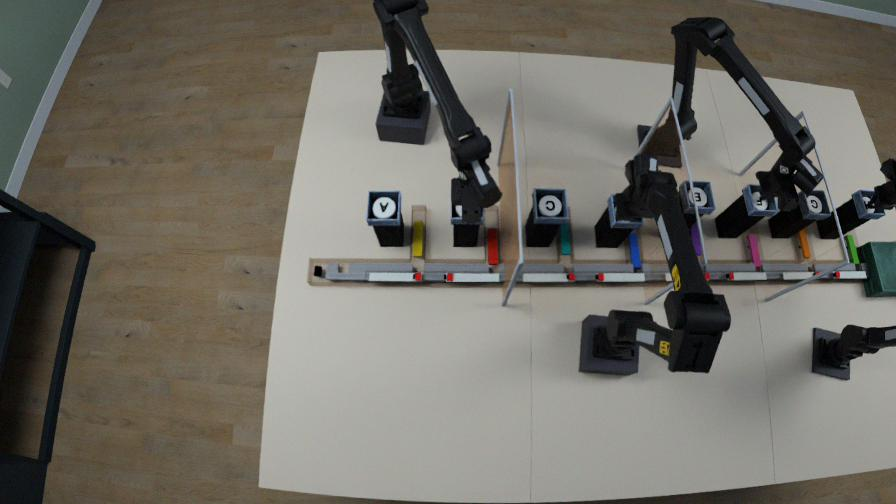

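Scene clock: 558.80 s.
Joint torques (N m): arm1=[-0.09 -0.09 3.45 3.15 -0.1 -0.06] | arm2=[-1.67 2.73 0.14 3.55 0.29 0.03] | arm3=[-1.73 0.38 2.17 2.48 -0.32 -0.22] | arm4=[0.56 -1.2 0.58 0.7 0.08 -0.18]
Heat: arm1: hottest joint3_rad 26 °C; arm2: hottest joint2_rad 27 °C; arm3: hottest joint2_rad 27 °C; arm4: hottest joint2_rad 26 °C.
Joint velocities: arm1=[-0.005 -0.005 -0.007 -0.012 0.007 -0.007 0] | arm2=[-0.005 0.015 0.007 0.002 0.007 -0.066 -0.001] | arm3=[-0.024 -0.005 0.007 -0.007 -0.051 0.051 0] | arm4=[-0.015 -0.015 -0.002 -0.007 -0.066 0.022 -0.002]
arm1.joint_positions: joint1_rad=+0.602 joint2_rad=+1.564 joint3_rad=+1.127 joint4_rad=-1.020 joint5_rad=-0.018 joint6_rad=+0.483 gripper_m=+0.000
arm1.joint_status: not commanded
arm1.hand: x=-0.5628 y=+0.0080 z=+0.9276 quat_wxyz=(-0.060, -0.702, -0.709, +0.007) (m; scene frame)
arm1.hand_target: x=-0.5769 y=+0.0317 z=+0.8425 quat_wxyz=(+0.020, -0.707, -0.707, -0.020) (m; scene frame)
arm1.hand_status: not commanded
arm2.joint_positions: joint1_rad=+0.022 joint2_rad=+1.232 joint3_rad=+0.799 joint4_rad=-1.047 joint5_rad=-0.012 joint6_rad=-0.089 gripper_m=+0.000
arm2.joint_status: not commanded
arm2.hand: x=-0.1391 y=+0.0007 z=+0.9136 quat_wxyz=(-0.035, +0.710, -0.703, -0.031) (m; scene frame)
arm2.hand_target: x=-0.1359 y=-0.0411 z=+0.8374 quat_wxyz=(+0.031, +0.707, -0.706, +0.029) (m; scene frame)
arm2.hand_status: off_target (0.128 m and 10.3 deg from the pose sent, 0.219 m and 5.0 deg at the start; pose on its path clipped on 26 of 47 steps)
arm3.joint_positions: joint1_rad=+0.702 joint2_rad=+1.190 joint3_rad=+1.017 joint4_rad=-1.256 joint5_rad=-0.028 joint6_rad=+0.636 gripper_m=+0.000
arm3.joint_status: not commanded
arm3.hand: x=+0.3093 y=+0.0772 z=+0.9351 quat_wxyz=(-0.071, -0.706, -0.705, -0.012) (m; scene frame)
arm3.hand_target: x=+0.2948 y=+0.0983 z=+0.8513 quat_wxyz=(+0.030, -0.707, -0.706, -0.031) (m; scene frame)
arm3.hand_status: off_target (0.125 m and 11.8 deg from the pose sent, 0.194 m and 4.3 deg at the start; pose on its path clipped on 26 of 47 steps)
arm4.joint_positions: joint1_rad=+0.034 joint2_rad=+1.447 joint3_rad=+1.300 joint4_rad=-1.293 joint5_rad=+0.006 joint6_rad=-0.187 gripper_m=+0.000
arm4.joint_status: not commanded
arm4.hand: x=+0.7436 y=+0.0743 z=+0.9451 quat_wxyz=(-0.054, +0.701, -0.710, -0.030) (m; scene frame)
arm4.hand_target: x=+0.7388 y=+0.0459 z=+0.8581 quat_wxyz=(+0.030, +0.707, -0.706, +0.030) (m; scene frame)
arm4.hand_status: not commanded
wait: 4.00 s; at rest by 0.27 s
pictures: cam_high

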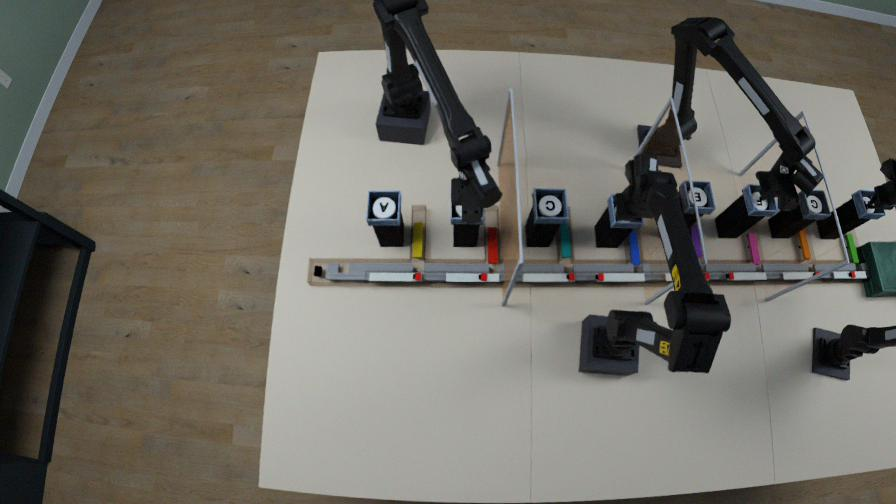

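Scene clock: 560.80 s.
Joint torques (N m): arm1=[-0.03 -0.15 3.49 3.11 -0.09 -0.07] | arm2=[-1.85 2.2 0.18 3.45 0.32 0.03] | arm3=[-1.73 0.32 2.13 2.44 -0.31 -0.22] | arm4=[0.56 -1.26 0.58 0.7 0.08 -0.18]
Heat: arm1: hottest joint3_rad 26 °C; arm2: hottest joint2_rad 27 °C; arm3: hottest joint2_rad 27 °C; arm4: hottest joint2_rad 26 °C.
Joint velocities: arm1=[-0.015 0.015 0.007 -0.012 0.022 -0.037 0] | arm2=[0.005 -0.015 -0.002 0.007 -0.051 -0.022 0] | arm3=[-0.005 0.005 0.007 -0.002 0.095 -0.037 -0.001] | arm4=[0.005 -0.015 -0.012 0.002 -0.066 -0.037 0]
arm1.joint_positions: joint1_rad=+0.602 joint2_rad=+1.564 joint3_rad=+1.127 joint4_rad=-1.020 joint5_rad=-0.018 joint6_rad=+0.483 gripper_m=+0.000
arm1.joint_status: not commanded
arm1.hand: x=-0.5628 y=+0.0080 z=+0.9276 quat_wxyz=(-0.060, -0.702, -0.709, +0.007) (m; scene frame)
arm1.hand_target: x=-0.5769 y=+0.0317 z=+0.8425 quat_wxyz=(+0.020, -0.707, -0.707, -0.020) (m; scene frame)
arm1.hand_status: not commanded
arm2.joint_positions: joint1_rad=+0.022 joint2_rad=+1.232 joint3_rad=+0.799 joint4_rad=-1.047 joint5_rad=-0.012 joint6_rad=-0.089 gripper_m=+0.000
arm2.joint_status: not commanded
arm2.hand: x=-0.1391 y=+0.0007 z=+0.9136 quat_wxyz=(-0.035, +0.710, -0.703, -0.031) (m; scene frame)
arm2.hand_target: x=-0.1359 y=-0.0411 z=+0.8374 quat_wxyz=(+0.031, +0.707, -0.706, +0.029) (m; scene frame)
arm2.hand_status: off_target (0.128 m and 10.3 deg from the pose sent, 0.219 m and 5.0 deg at the start; pose on its path clipped on 26 of 47 steps)
arm3.joint_positions: joint1_rad=+0.702 joint2_rad=+1.190 joint3_rad=+1.017 joint4_rad=-1.256 joint5_rad=-0.028 joint6_rad=+0.636 gripper_m=+0.000
arm3.joint_status: not commanded
arm3.hand: x=+0.3093 y=+0.0772 z=+0.9351 quat_wxyz=(-0.071, -0.706, -0.705, -0.012) (m; scene frame)
arm3.hand_target: x=+0.2948 y=+0.0983 z=+0.8513 quat_wxyz=(+0.030, -0.707, -0.706, -0.031) (m; scene frame)
arm3.hand_status: off_target (0.125 m and 11.8 deg from the pose sent, 0.194 m and 4.3 deg at the start; pose on its path clipped on 26 of 47 steps)
arm4.joint_positions: joint1_rad=+0.034 joint2_rad=+1.447 joint3_rad=+1.300 joint4_rad=-1.293 joint5_rad=+0.006 joint6_rad=-0.187 gripper_m=+0.000
arm4.joint_status: not commanded
arm4.hand: x=+0.7436 y=+0.0743 z=+0.9451 quat_wxyz=(-0.054, +0.701, -0.710, -0.030) (m; scene frame)
arm4.hand_target: x=+0.7388 y=+0.0459 z=+0.8581 quat_wxyz=(+0.030, +0.707, -0.706, +0.029) (m; scene frame)
arm4.hand_status: not commanded
wait: 2.00 s; at rest by 0.27 s
pictures: cam_high

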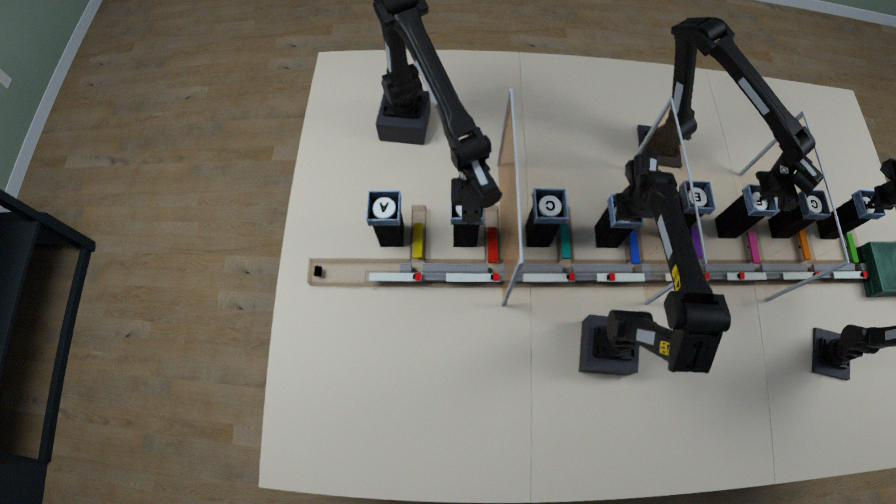

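Scene clock: 562.80 s.
Joint torques (N m): arm1=[-0.03 -0.03 3.48 3.12 -0.1 -0.07] | arm2=[-1.49 2.32 0.16 3.51 0.3 -0.01] | arm3=[-1.85 0.38 2.15 2.43 -0.31 -0.21] | arm4=[0.5 -1.26 0.58 0.7 0.08 -0.18]
Heat: arm1: hottest joint3_rad 26 °C; arm2: hottest joint2_rad 27 °C; arm3: hottest joint2_rad 27 °C; arm4: hottest joint2_rad 26 °C.
Joint velocities: arm1=[0.015 -0.015 -0.002 0.017 -0.066 -0.037 0] | arm2=[0.005 -0.005 -0.002 -0.007 -0.022 -0.007 -0.001] | arm3=[-0.005 -0.015 0.007 0.012 0.051 0.037 -0.001] | arm4=[-0.005 0.005 -0.007 0.002 -0.037 -0.051 -0.001]
arm1.joint_positions: joint1_rad=+0.602 joint2_rad=+1.564 joint3_rad=+1.127 joint4_rad=-1.020 joint5_rad=-0.018 joint6_rad=+0.483 gripper_m=+0.000
arm1.joint_status: not commanded
arm1.hand: x=-0.5628 y=+0.0080 z=+0.9276 quat_wxyz=(-0.060, -0.702, -0.709, +0.007) (m; scene frame)
arm1.hand_target: x=-0.5769 y=+0.0317 z=+0.8425 quat_wxyz=(+0.020, -0.707, -0.707, -0.020) (m; scene frame)
arm1.hand_status: not commanded
arm2.joint_positions: joint1_rad=+0.022 joint2_rad=+1.232 joint3_rad=+0.799 joint4_rad=-1.047 joint5_rad=-0.012 joint6_rad=-0.089 gripper_m=+0.000
arm2.joint_status: not commanded
arm2.hand: x=-0.1391 y=+0.0007 z=+0.9136 quat_wxyz=(-0.035, +0.710, -0.703, -0.031) (m; scene frame)
arm2.hand_target: x=-0.1359 y=-0.0411 z=+0.8374 quat_wxyz=(+0.031, +0.707, -0.706, +0.029) (m; scene frame)
arm2.hand_status: off_target (0.128 m and 10.3 deg from the pose sent, 0.219 m and 5.0 deg at the start; pose on its path clipped on 26 of 47 steps)
arm3.joint_positions: joint1_rad=+0.702 joint2_rad=+1.190 joint3_rad=+1.017 joint4_rad=-1.256 joint5_rad=-0.028 joint6_rad=+0.636 gripper_m=+0.000
arm3.joint_status: not commanded
arm3.hand: x=+0.3093 y=+0.0772 z=+0.9351 quat_wxyz=(-0.071, -0.706, -0.705, -0.012) (m; scene frame)
arm3.hand_target: x=+0.2948 y=+0.0983 z=+0.8513 quat_wxyz=(+0.030, -0.707, -0.706, -0.031) (m; scene frame)
arm3.hand_status: off_target (0.125 m and 11.8 deg from the pose sent, 0.194 m and 4.3 deg at the start; pose on its path clipped on 26 of 47 steps)
arm4.joint_positions: joint1_rad=+0.034 joint2_rad=+1.447 joint3_rad=+1.300 joint4_rad=-1.293 joint5_rad=+0.006 joint6_rad=-0.187 gripper_m=+0.000
arm4.joint_status: not commanded
arm4.hand: x=+0.7436 y=+0.0743 z=+0.9451 quat_wxyz=(-0.054, +0.701, -0.710, -0.030) (m; scene frame)
arm4.hand_target: x=+0.7388 y=+0.0459 z=+0.8581 quat_wxyz=(+0.030, +0.707, -0.706, +0.029) (m; scene frame)
arm4.hand_status: not commanded
wait: 2.00 s; at rest by 0.27 s
pictures: cam_high

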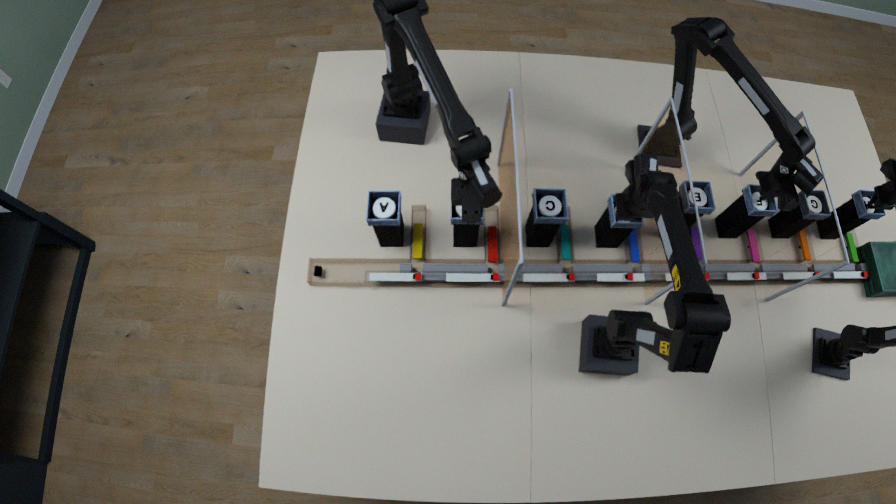

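Scene clock: 564.80 s.
Joint torques (N m): arm1=[0.21 -0.09 3.44 3.12 -0.09 -0.07] | arm2=[-1.85 2.67 0.31 3.55 0.32 0.01] | arm3=[-1.85 0.38 2.19 2.44 -0.31 -0.2] | arm4=[0.56 -1.26 0.59 0.7 0.08 -0.18]
Heat: arm1: hottest joint3_rad 26 °C; arm2: hottest joint2_rad 27 °C; arm3: hottest joint2_rad 27 °C; arm4: hottest joint2_rad 26 °C.
Joint velocities: arm1=[0.015 -0.005 -0.007 0.002 0.022 -0.007 0.002] | arm2=[-0.005 0.005 0.002 0.027 -0.051 -0.066 0] | arm3=[-0.024 -0.005 -0.007 -0.017 -0.007 -0.066 0] | arm4=[0.015 -0.015 -0.007 -0.007 0.007 -0.007 0.002]
arm1.joint_positions: joint1_rad=+0.602 joint2_rad=+1.564 joint3_rad=+1.127 joint4_rad=-1.020 joint5_rad=-0.018 joint6_rad=+0.483 gripper_m=+0.000
arm1.joint_status: not commanded
arm1.hand: x=-0.5628 y=+0.0080 z=+0.9276 quat_wxyz=(-0.060, -0.702, -0.709, +0.007) (m; scene frame)
arm1.hand_target: x=-0.5769 y=+0.0317 z=+0.8425 quat_wxyz=(+0.020, -0.707, -0.707, -0.020) (m; scene frame)
arm1.hand_status: not commanded
arm2.joint_positions: joint1_rad=+0.022 joint2_rad=+1.232 joint3_rad=+0.799 joint4_rad=-1.047 joint5_rad=-0.012 joint6_rad=-0.089 gripper_m=+0.000
arm2.joint_status: not commanded
arm2.hand: x=-0.1391 y=+0.0007 z=+0.9136 quat_wxyz=(-0.035, +0.710, -0.703, -0.031) (m; scene frame)
arm2.hand_target: x=-0.1359 y=-0.0411 z=+0.8374 quat_wxyz=(+0.031, +0.707, -0.706, +0.029) (m; scene frame)
arm2.hand_status: off_target (0.128 m and 10.3 deg from the pose sent, 0.219 m and 5.0 deg at the start; pose on its path clipped on 26 of 47 steps)
arm3.joint_positions: joint1_rad=+0.702 joint2_rad=+1.190 joint3_rad=+1.017 joint4_rad=-1.256 joint5_rad=-0.028 joint6_rad=+0.636 gripper_m=+0.000
arm3.joint_status: not commanded
arm3.hand: x=+0.3093 y=+0.0772 z=+0.9351 quat_wxyz=(-0.071, -0.706, -0.705, -0.012) (m; scene frame)
arm3.hand_target: x=+0.2948 y=+0.0983 z=+0.8513 quat_wxyz=(+0.030, -0.707, -0.706, -0.031) (m; scene frame)
arm3.hand_status: off_target (0.125 m and 11.8 deg from the pose sent, 0.194 m and 4.3 deg at the start; pose on its path clipped on 26 of 47 steps)
arm4.joint_positions: joint1_rad=+0.034 joint2_rad=+1.447 joint3_rad=+1.300 joint4_rad=-1.293 joint5_rad=+0.006 joint6_rad=-0.187 gripper_m=+0.000
arm4.joint_status: not commanded
arm4.hand: x=+0.7436 y=+0.0743 z=+0.9451 quat_wxyz=(-0.054, +0.701, -0.710, -0.030) (m; scene frame)
arm4.hand_target: x=+0.7388 y=+0.0459 z=+0.8581 quat_wxyz=(+0.030, +0.707, -0.706, +0.029) (m; scene frame)
arm4.hand_status: not commanded
wait: 2.00 s; at rest by 0.27 s
pictures: cam_high, cam_low

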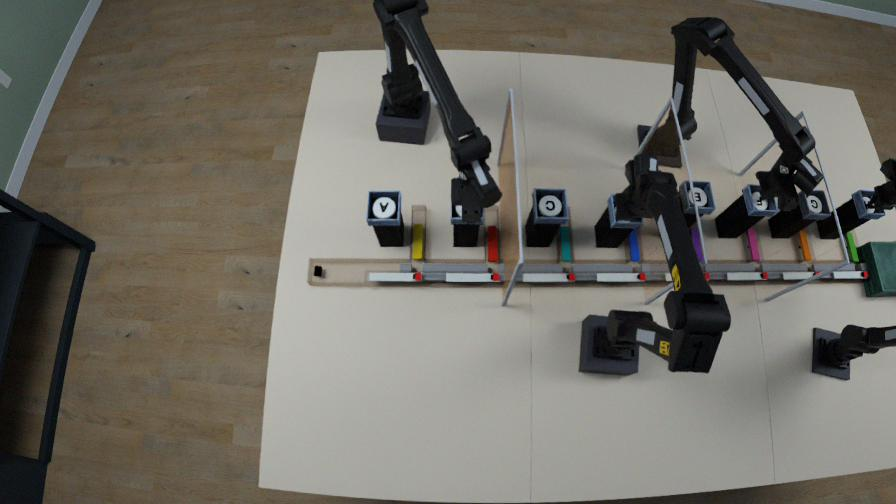

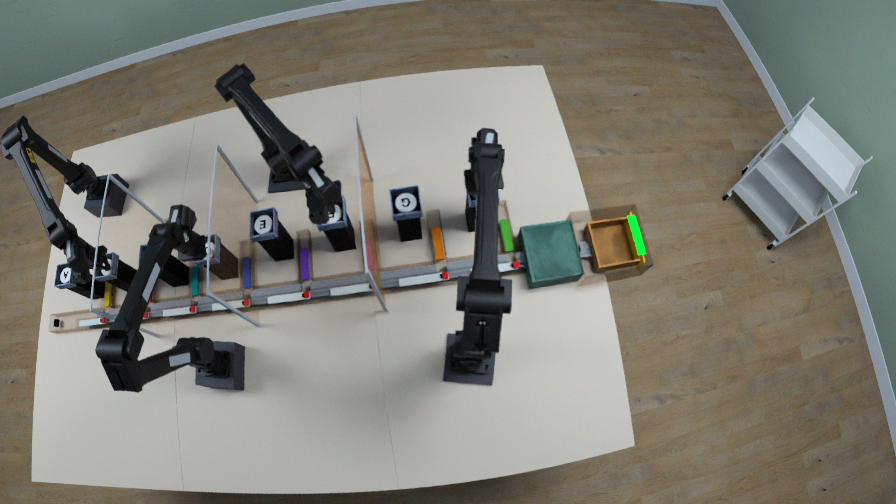

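Call:
{"method": "zoom_image", "body": {
  "camera": "cam_low",
  "region": [480, 180, 680, 310]
}}

Call:
{"method": "move", "body": {
  "arm1": {"target": [-0.572, 0.022, 1.0, 0, 0.7071, 0.7071, 0], "speed": 0.5},
  "arm2": {"target": [-0.134, 0.022, 1.0, 0, 0.7071, -0.7071, 0], "speed": 0.5},
  "arm3": {"target": [0.302, 0.078, 1.01, 0, 0.7071, 0.7071, 0], "speed": 0.5},
  "arm4": {"target": [0.742, 0.085, 1.01, 0, 0.7071, -0.7071, 0], "speed": 0.5},
  "cameras": []
}}

Call:
{"method": "wait", "body": {
  "seconds": 10,
  "cameras": ["cam_high", "cam_low"]
}}

Call:
{"method": "zoom_image", "body": {
  "camera": "cam_low",
  "region": [480, 180, 680, 310]
}}

Scaled by 2.520 from the camera's 896x504 image, which has a finer 1280x720 frame.

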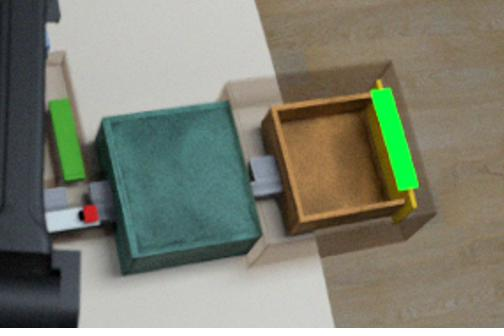

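Scene clock: 566.33 s.
Joint torques (N m): arm1=[0.97 -11.22 11.58 0.42 0.26 0.01] | arm2=[-1.67 -8.59 13.3 -0.31 0.01 0.07] | arm3=[-0.5 -9.52 15.23 -0.01 0.11 -0.09] | arm4=[0.73 -11.16 16.12 -0.47 -0.17 -0.16]
Heat: arm1: hottest joint3_rad 27 °C; arm2: hottest joint2_rad 27 °C; arm3: hottest joint2_rad 27 °C; arm4: hottest joint2_rad 26 °C.
move: arm1 off_target; arm2 off_target; arm3 off_target; arm4 off_target
Joint velocities: arm1=[0.005 0.015 -0.007 -0.002 -0.007 0.007 0] | arm2=[-0.005 -0.005 -0.017 0.002 -0.022 -0.037 0] | arm3=[-0.005 -0.005 -0.007 -0.007 -0.037 -0.081 0] | arm4=[-0.005 -0.015 -0.002 -0.007 -0.007 -0.022 -0.001]
arm1.joint_positions: joint1_rad=+0.602 joint2_rad=+1.538 joint3_rad=+1.246 joint4_rad=-1.334 joint5_rad=-0.002 joint6_rad=+0.489 gripper_m=+0.000
arm1.joint_status: not commanded
arm1.hand: x=-0.5805 y=+0.0349 z=+0.9796 quat_wxyz=(+0.023, -0.706, -0.708, -0.010) (m; scene frame)
arm1.hand_target: x=-0.5717 y=+0.0219 z=+1.0006 quat_wxyz=(-0.001, -0.708, -0.706, -0.001) (m; scene frame)
arm1.hand_status: off_target (0.026 m and 2.8 deg from the pose sent, 0.074 m and 7.0 deg at the start)
arm2.joint_positions: joint1_rad=+0.022 joint2_rad=+1.252 joint3_rad=+1.040 joint4_rad=-1.362 joint5_rad=-0.012 joint6_rad=-0.089 gripper_m=+0.000
arm2.joint_status: not commanded
arm2.hand: x=-0.1389 y=+0.0117 z=+0.9938 quat_wxyz=(+0.001, +0.710, -0.704, -0.001) (m; scene frame)
arm2.hand_target: x=-0.1337 y=+0.0223 z=+0.9998 quat_wxyz=(+0.000, +0.707, -0.707, +0.000) (m; scene frame)
arm2.hand_status: off_target (0.013 m and 0.5 deg from the pose sent, 0.089 m and 5.4 deg at the start)
arm3.joint_positions: joint1_rad=+0.702 joint2_rad=+1.228 joint3_rad=+1.230 joint4_rad=-1.577 joint5_rad=+0.013 joint6_rad=+0.636 gripper_m=+0.000
arm3.joint_status: not commanded
arm3.hand: x=+0.2935 y=+0.0849 z=+1.0017 quat_wxyz=(+0.004, -0.708, -0.706, -0.002) (m; scene frame)
arm3.hand_target: x=+0.3026 y=+0.0773 z=+1.0104 quat_wxyz=(+0.000, -0.707, -0.707, +0.000) (m; scene frame)
arm3.hand_status: off_target (0.014 m and 0.5 deg from the pose sent, 0.075 m and 8.3 deg at the start)
arm4.joint_positions: joint1_rad=+0.034 joint2_rad=+1.522 joint3_rad=+1.503 joint4_rad=-1.588 joint5_rad=-0.002 joint6_rad=-0.187 gripper_m=+0.000
arm4.joint_status: not commanded
arm4.hand: x=+0.7404 y=+0.0670 z=+0.9892 quat_wxyz=(+0.018, +0.702, -0.711, +0.014) (m; scene frame)
arm4.hand_target: x=+0.7417 y=+0.0839 z=+1.0092 quat_wxyz=(-0.001, +0.708, -0.707, +0.000) (m; scene frame)
arm4.hand_status: off_target (0.028 m and 2.7 deg from the pose sent, 0.066 m and 7.1 deg at the start)
pictures: none
No camera images: "cameras" was empty.

Scene clock: 576.33 s.
Joint torques (N m): arm1=[0.97 -11.16 11.58 0.4 0.25 0.03] | arm2=[-1.61 -8.12 13.41 -0.46 0.01 0.08] | arm3=[-0.44 -9.47 15.23 0.06 0.11 -0.07] | arm4=[0.67 -11.22 16.12 -0.47 -0.17 -0.16]
Heat: arm1: hottest joint3_rad 29 °C; arm2: hottest joint2_rad 27 °C; arm3: hottest joint3_rad 28 °C; arm4: hottest joint2_rad 27 °C.
Joint velocities: arm1=[-0.005 -0.005 0.007 -0.002 -0.066 -0.022 0.001] | arm2=[0.005 -0.015 -0.002 0.002 -0.051 -0.037 0] | arm3=[0.005 0.005 -0.012 0.002 -0.037 -0.066 0.001] | arm4=[0.005 0.005 -0.007 -0.002 0.007 -0.066 0]
arm1.joint_positions: joint1_rad=+0.602 joint2_rad=+1.538 joint3_rad=+1.246 joint4_rad=-1.335 joint5_rad=-0.002 joint6_rad=+0.489 gripper_m=+0.000
arm1.joint_status: not commanded
arm1.hand: x=-0.5806 y=+0.0350 z=+0.9796 quat_wxyz=(+0.023, -0.706, -0.708, -0.010) (m; scene frame)
arm1.hand_target: x=-0.5717 y=+0.0219 z=+1.0006 quat_wxyz=(-0.001, -0.708, -0.706, -0.001) (m; scene frame)
arm1.hand_status: off_target (0.026 m and 2.9 deg from the pose sent, 0.074 m and 7.0 deg at the start)
arm2.joint_positions: joint1_rad=+0.022 joint2_rad=+1.252 joint3_rad=+1.040 joint4_rad=-1.362 joint5_rad=-0.012 joint6_rad=-0.089 gripper_m=+0.000
arm2.joint_status: not commanded
arm2.hand: x=-0.1389 y=+0.0117 z=+0.9938 quat_wxyz=(+0.001, +0.710, -0.704, -0.001) (m; scene frame)
arm2.hand_target: x=-0.1337 y=+0.0223 z=+0.9998 quat_wxyz=(+0.000, +0.707, -0.707, +0.000) (m; scene frame)
arm2.hand_status: off_target (0.013 m and 0.5 deg from the pose sent, 0.089 m and 5.4 deg at the start)
arm3.joint_positions: joint1_rad=+0.702 joint2_rad=+1.228 joint3_rad=+1.230 joint4_rad=-1.578 joint5_rad=+0.013 joint6_rad=+0.636 gripper_m=+0.000
arm3.joint_status: not commanded
arm3.hand: x=+0.2935 y=+0.0850 z=+1.0017 quat_wxyz=(+0.004, -0.708, -0.706, -0.002) (m; scene frame)
arm3.hand_target: x=+0.3026 y=+0.0773 z=+1.0104 quat_wxyz=(+0.000, -0.707, -0.707, +0.000) (m; scene frame)
arm3.hand_status: off_target (0.014 m and 0.6 deg from the pose sent, 0.075 m and 8.3 deg at the start)
arm4.joint_positions: joint1_rad=+0.034 joint2_rad=+1.522 joint3_rad=+1.503 joint4_rad=-1.588 joint5_rad=-0.002 joint6_rad=-0.187 gripper_m=+0.000
arm4.joint_status: not commanded
arm4.hand: x=+0.7404 y=+0.0669 z=+0.9893 quat_wxyz=(+0.018, +0.702, -0.711, +0.014) (m; scene frame)
arm4.hand_target: x=+0.7418 y=+0.0839 z=+1.0092 quat_wxyz=(-0.001, +0.708, -0.707, +0.000) (m; scene frame)
arm4.hand_status: off_target (0.028 m and 2.7 deg from the pose sent, 0.066 m and 7.1 deg at the start)
wait: 10.00 s; at rest by 0.27 s
pictures: cam_high, cam_low

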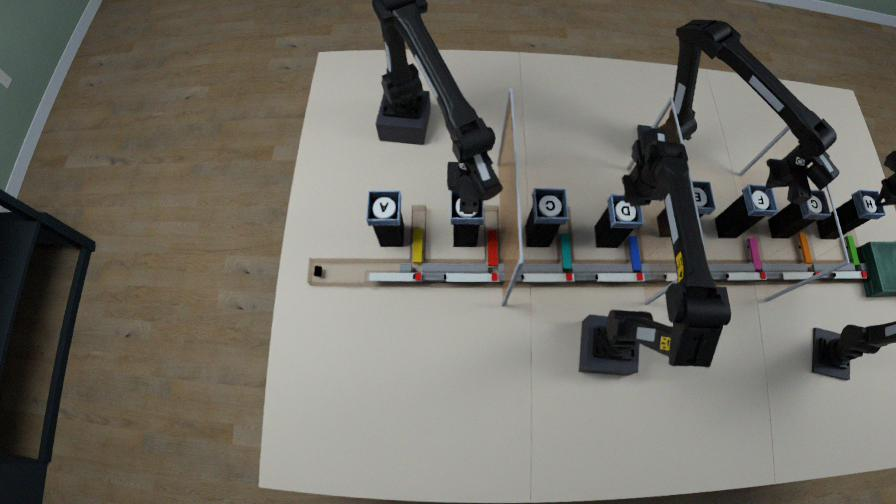

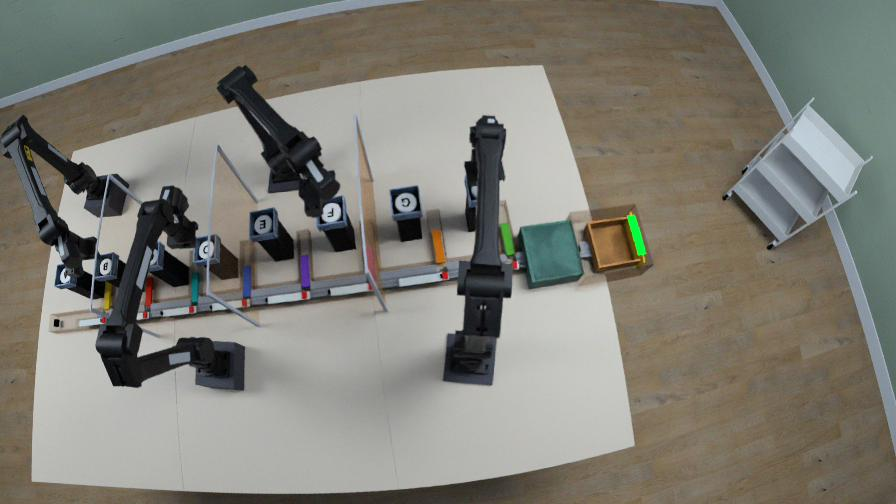

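Scaled by 2.520 from the camera's 896x504 image, which has a finer 1280x720 frame.

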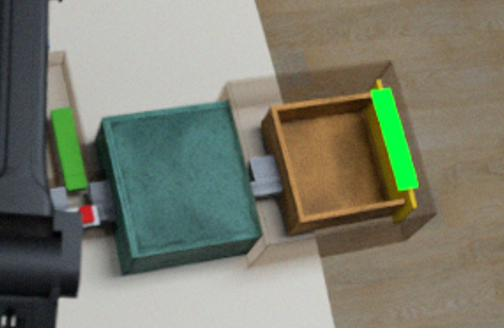

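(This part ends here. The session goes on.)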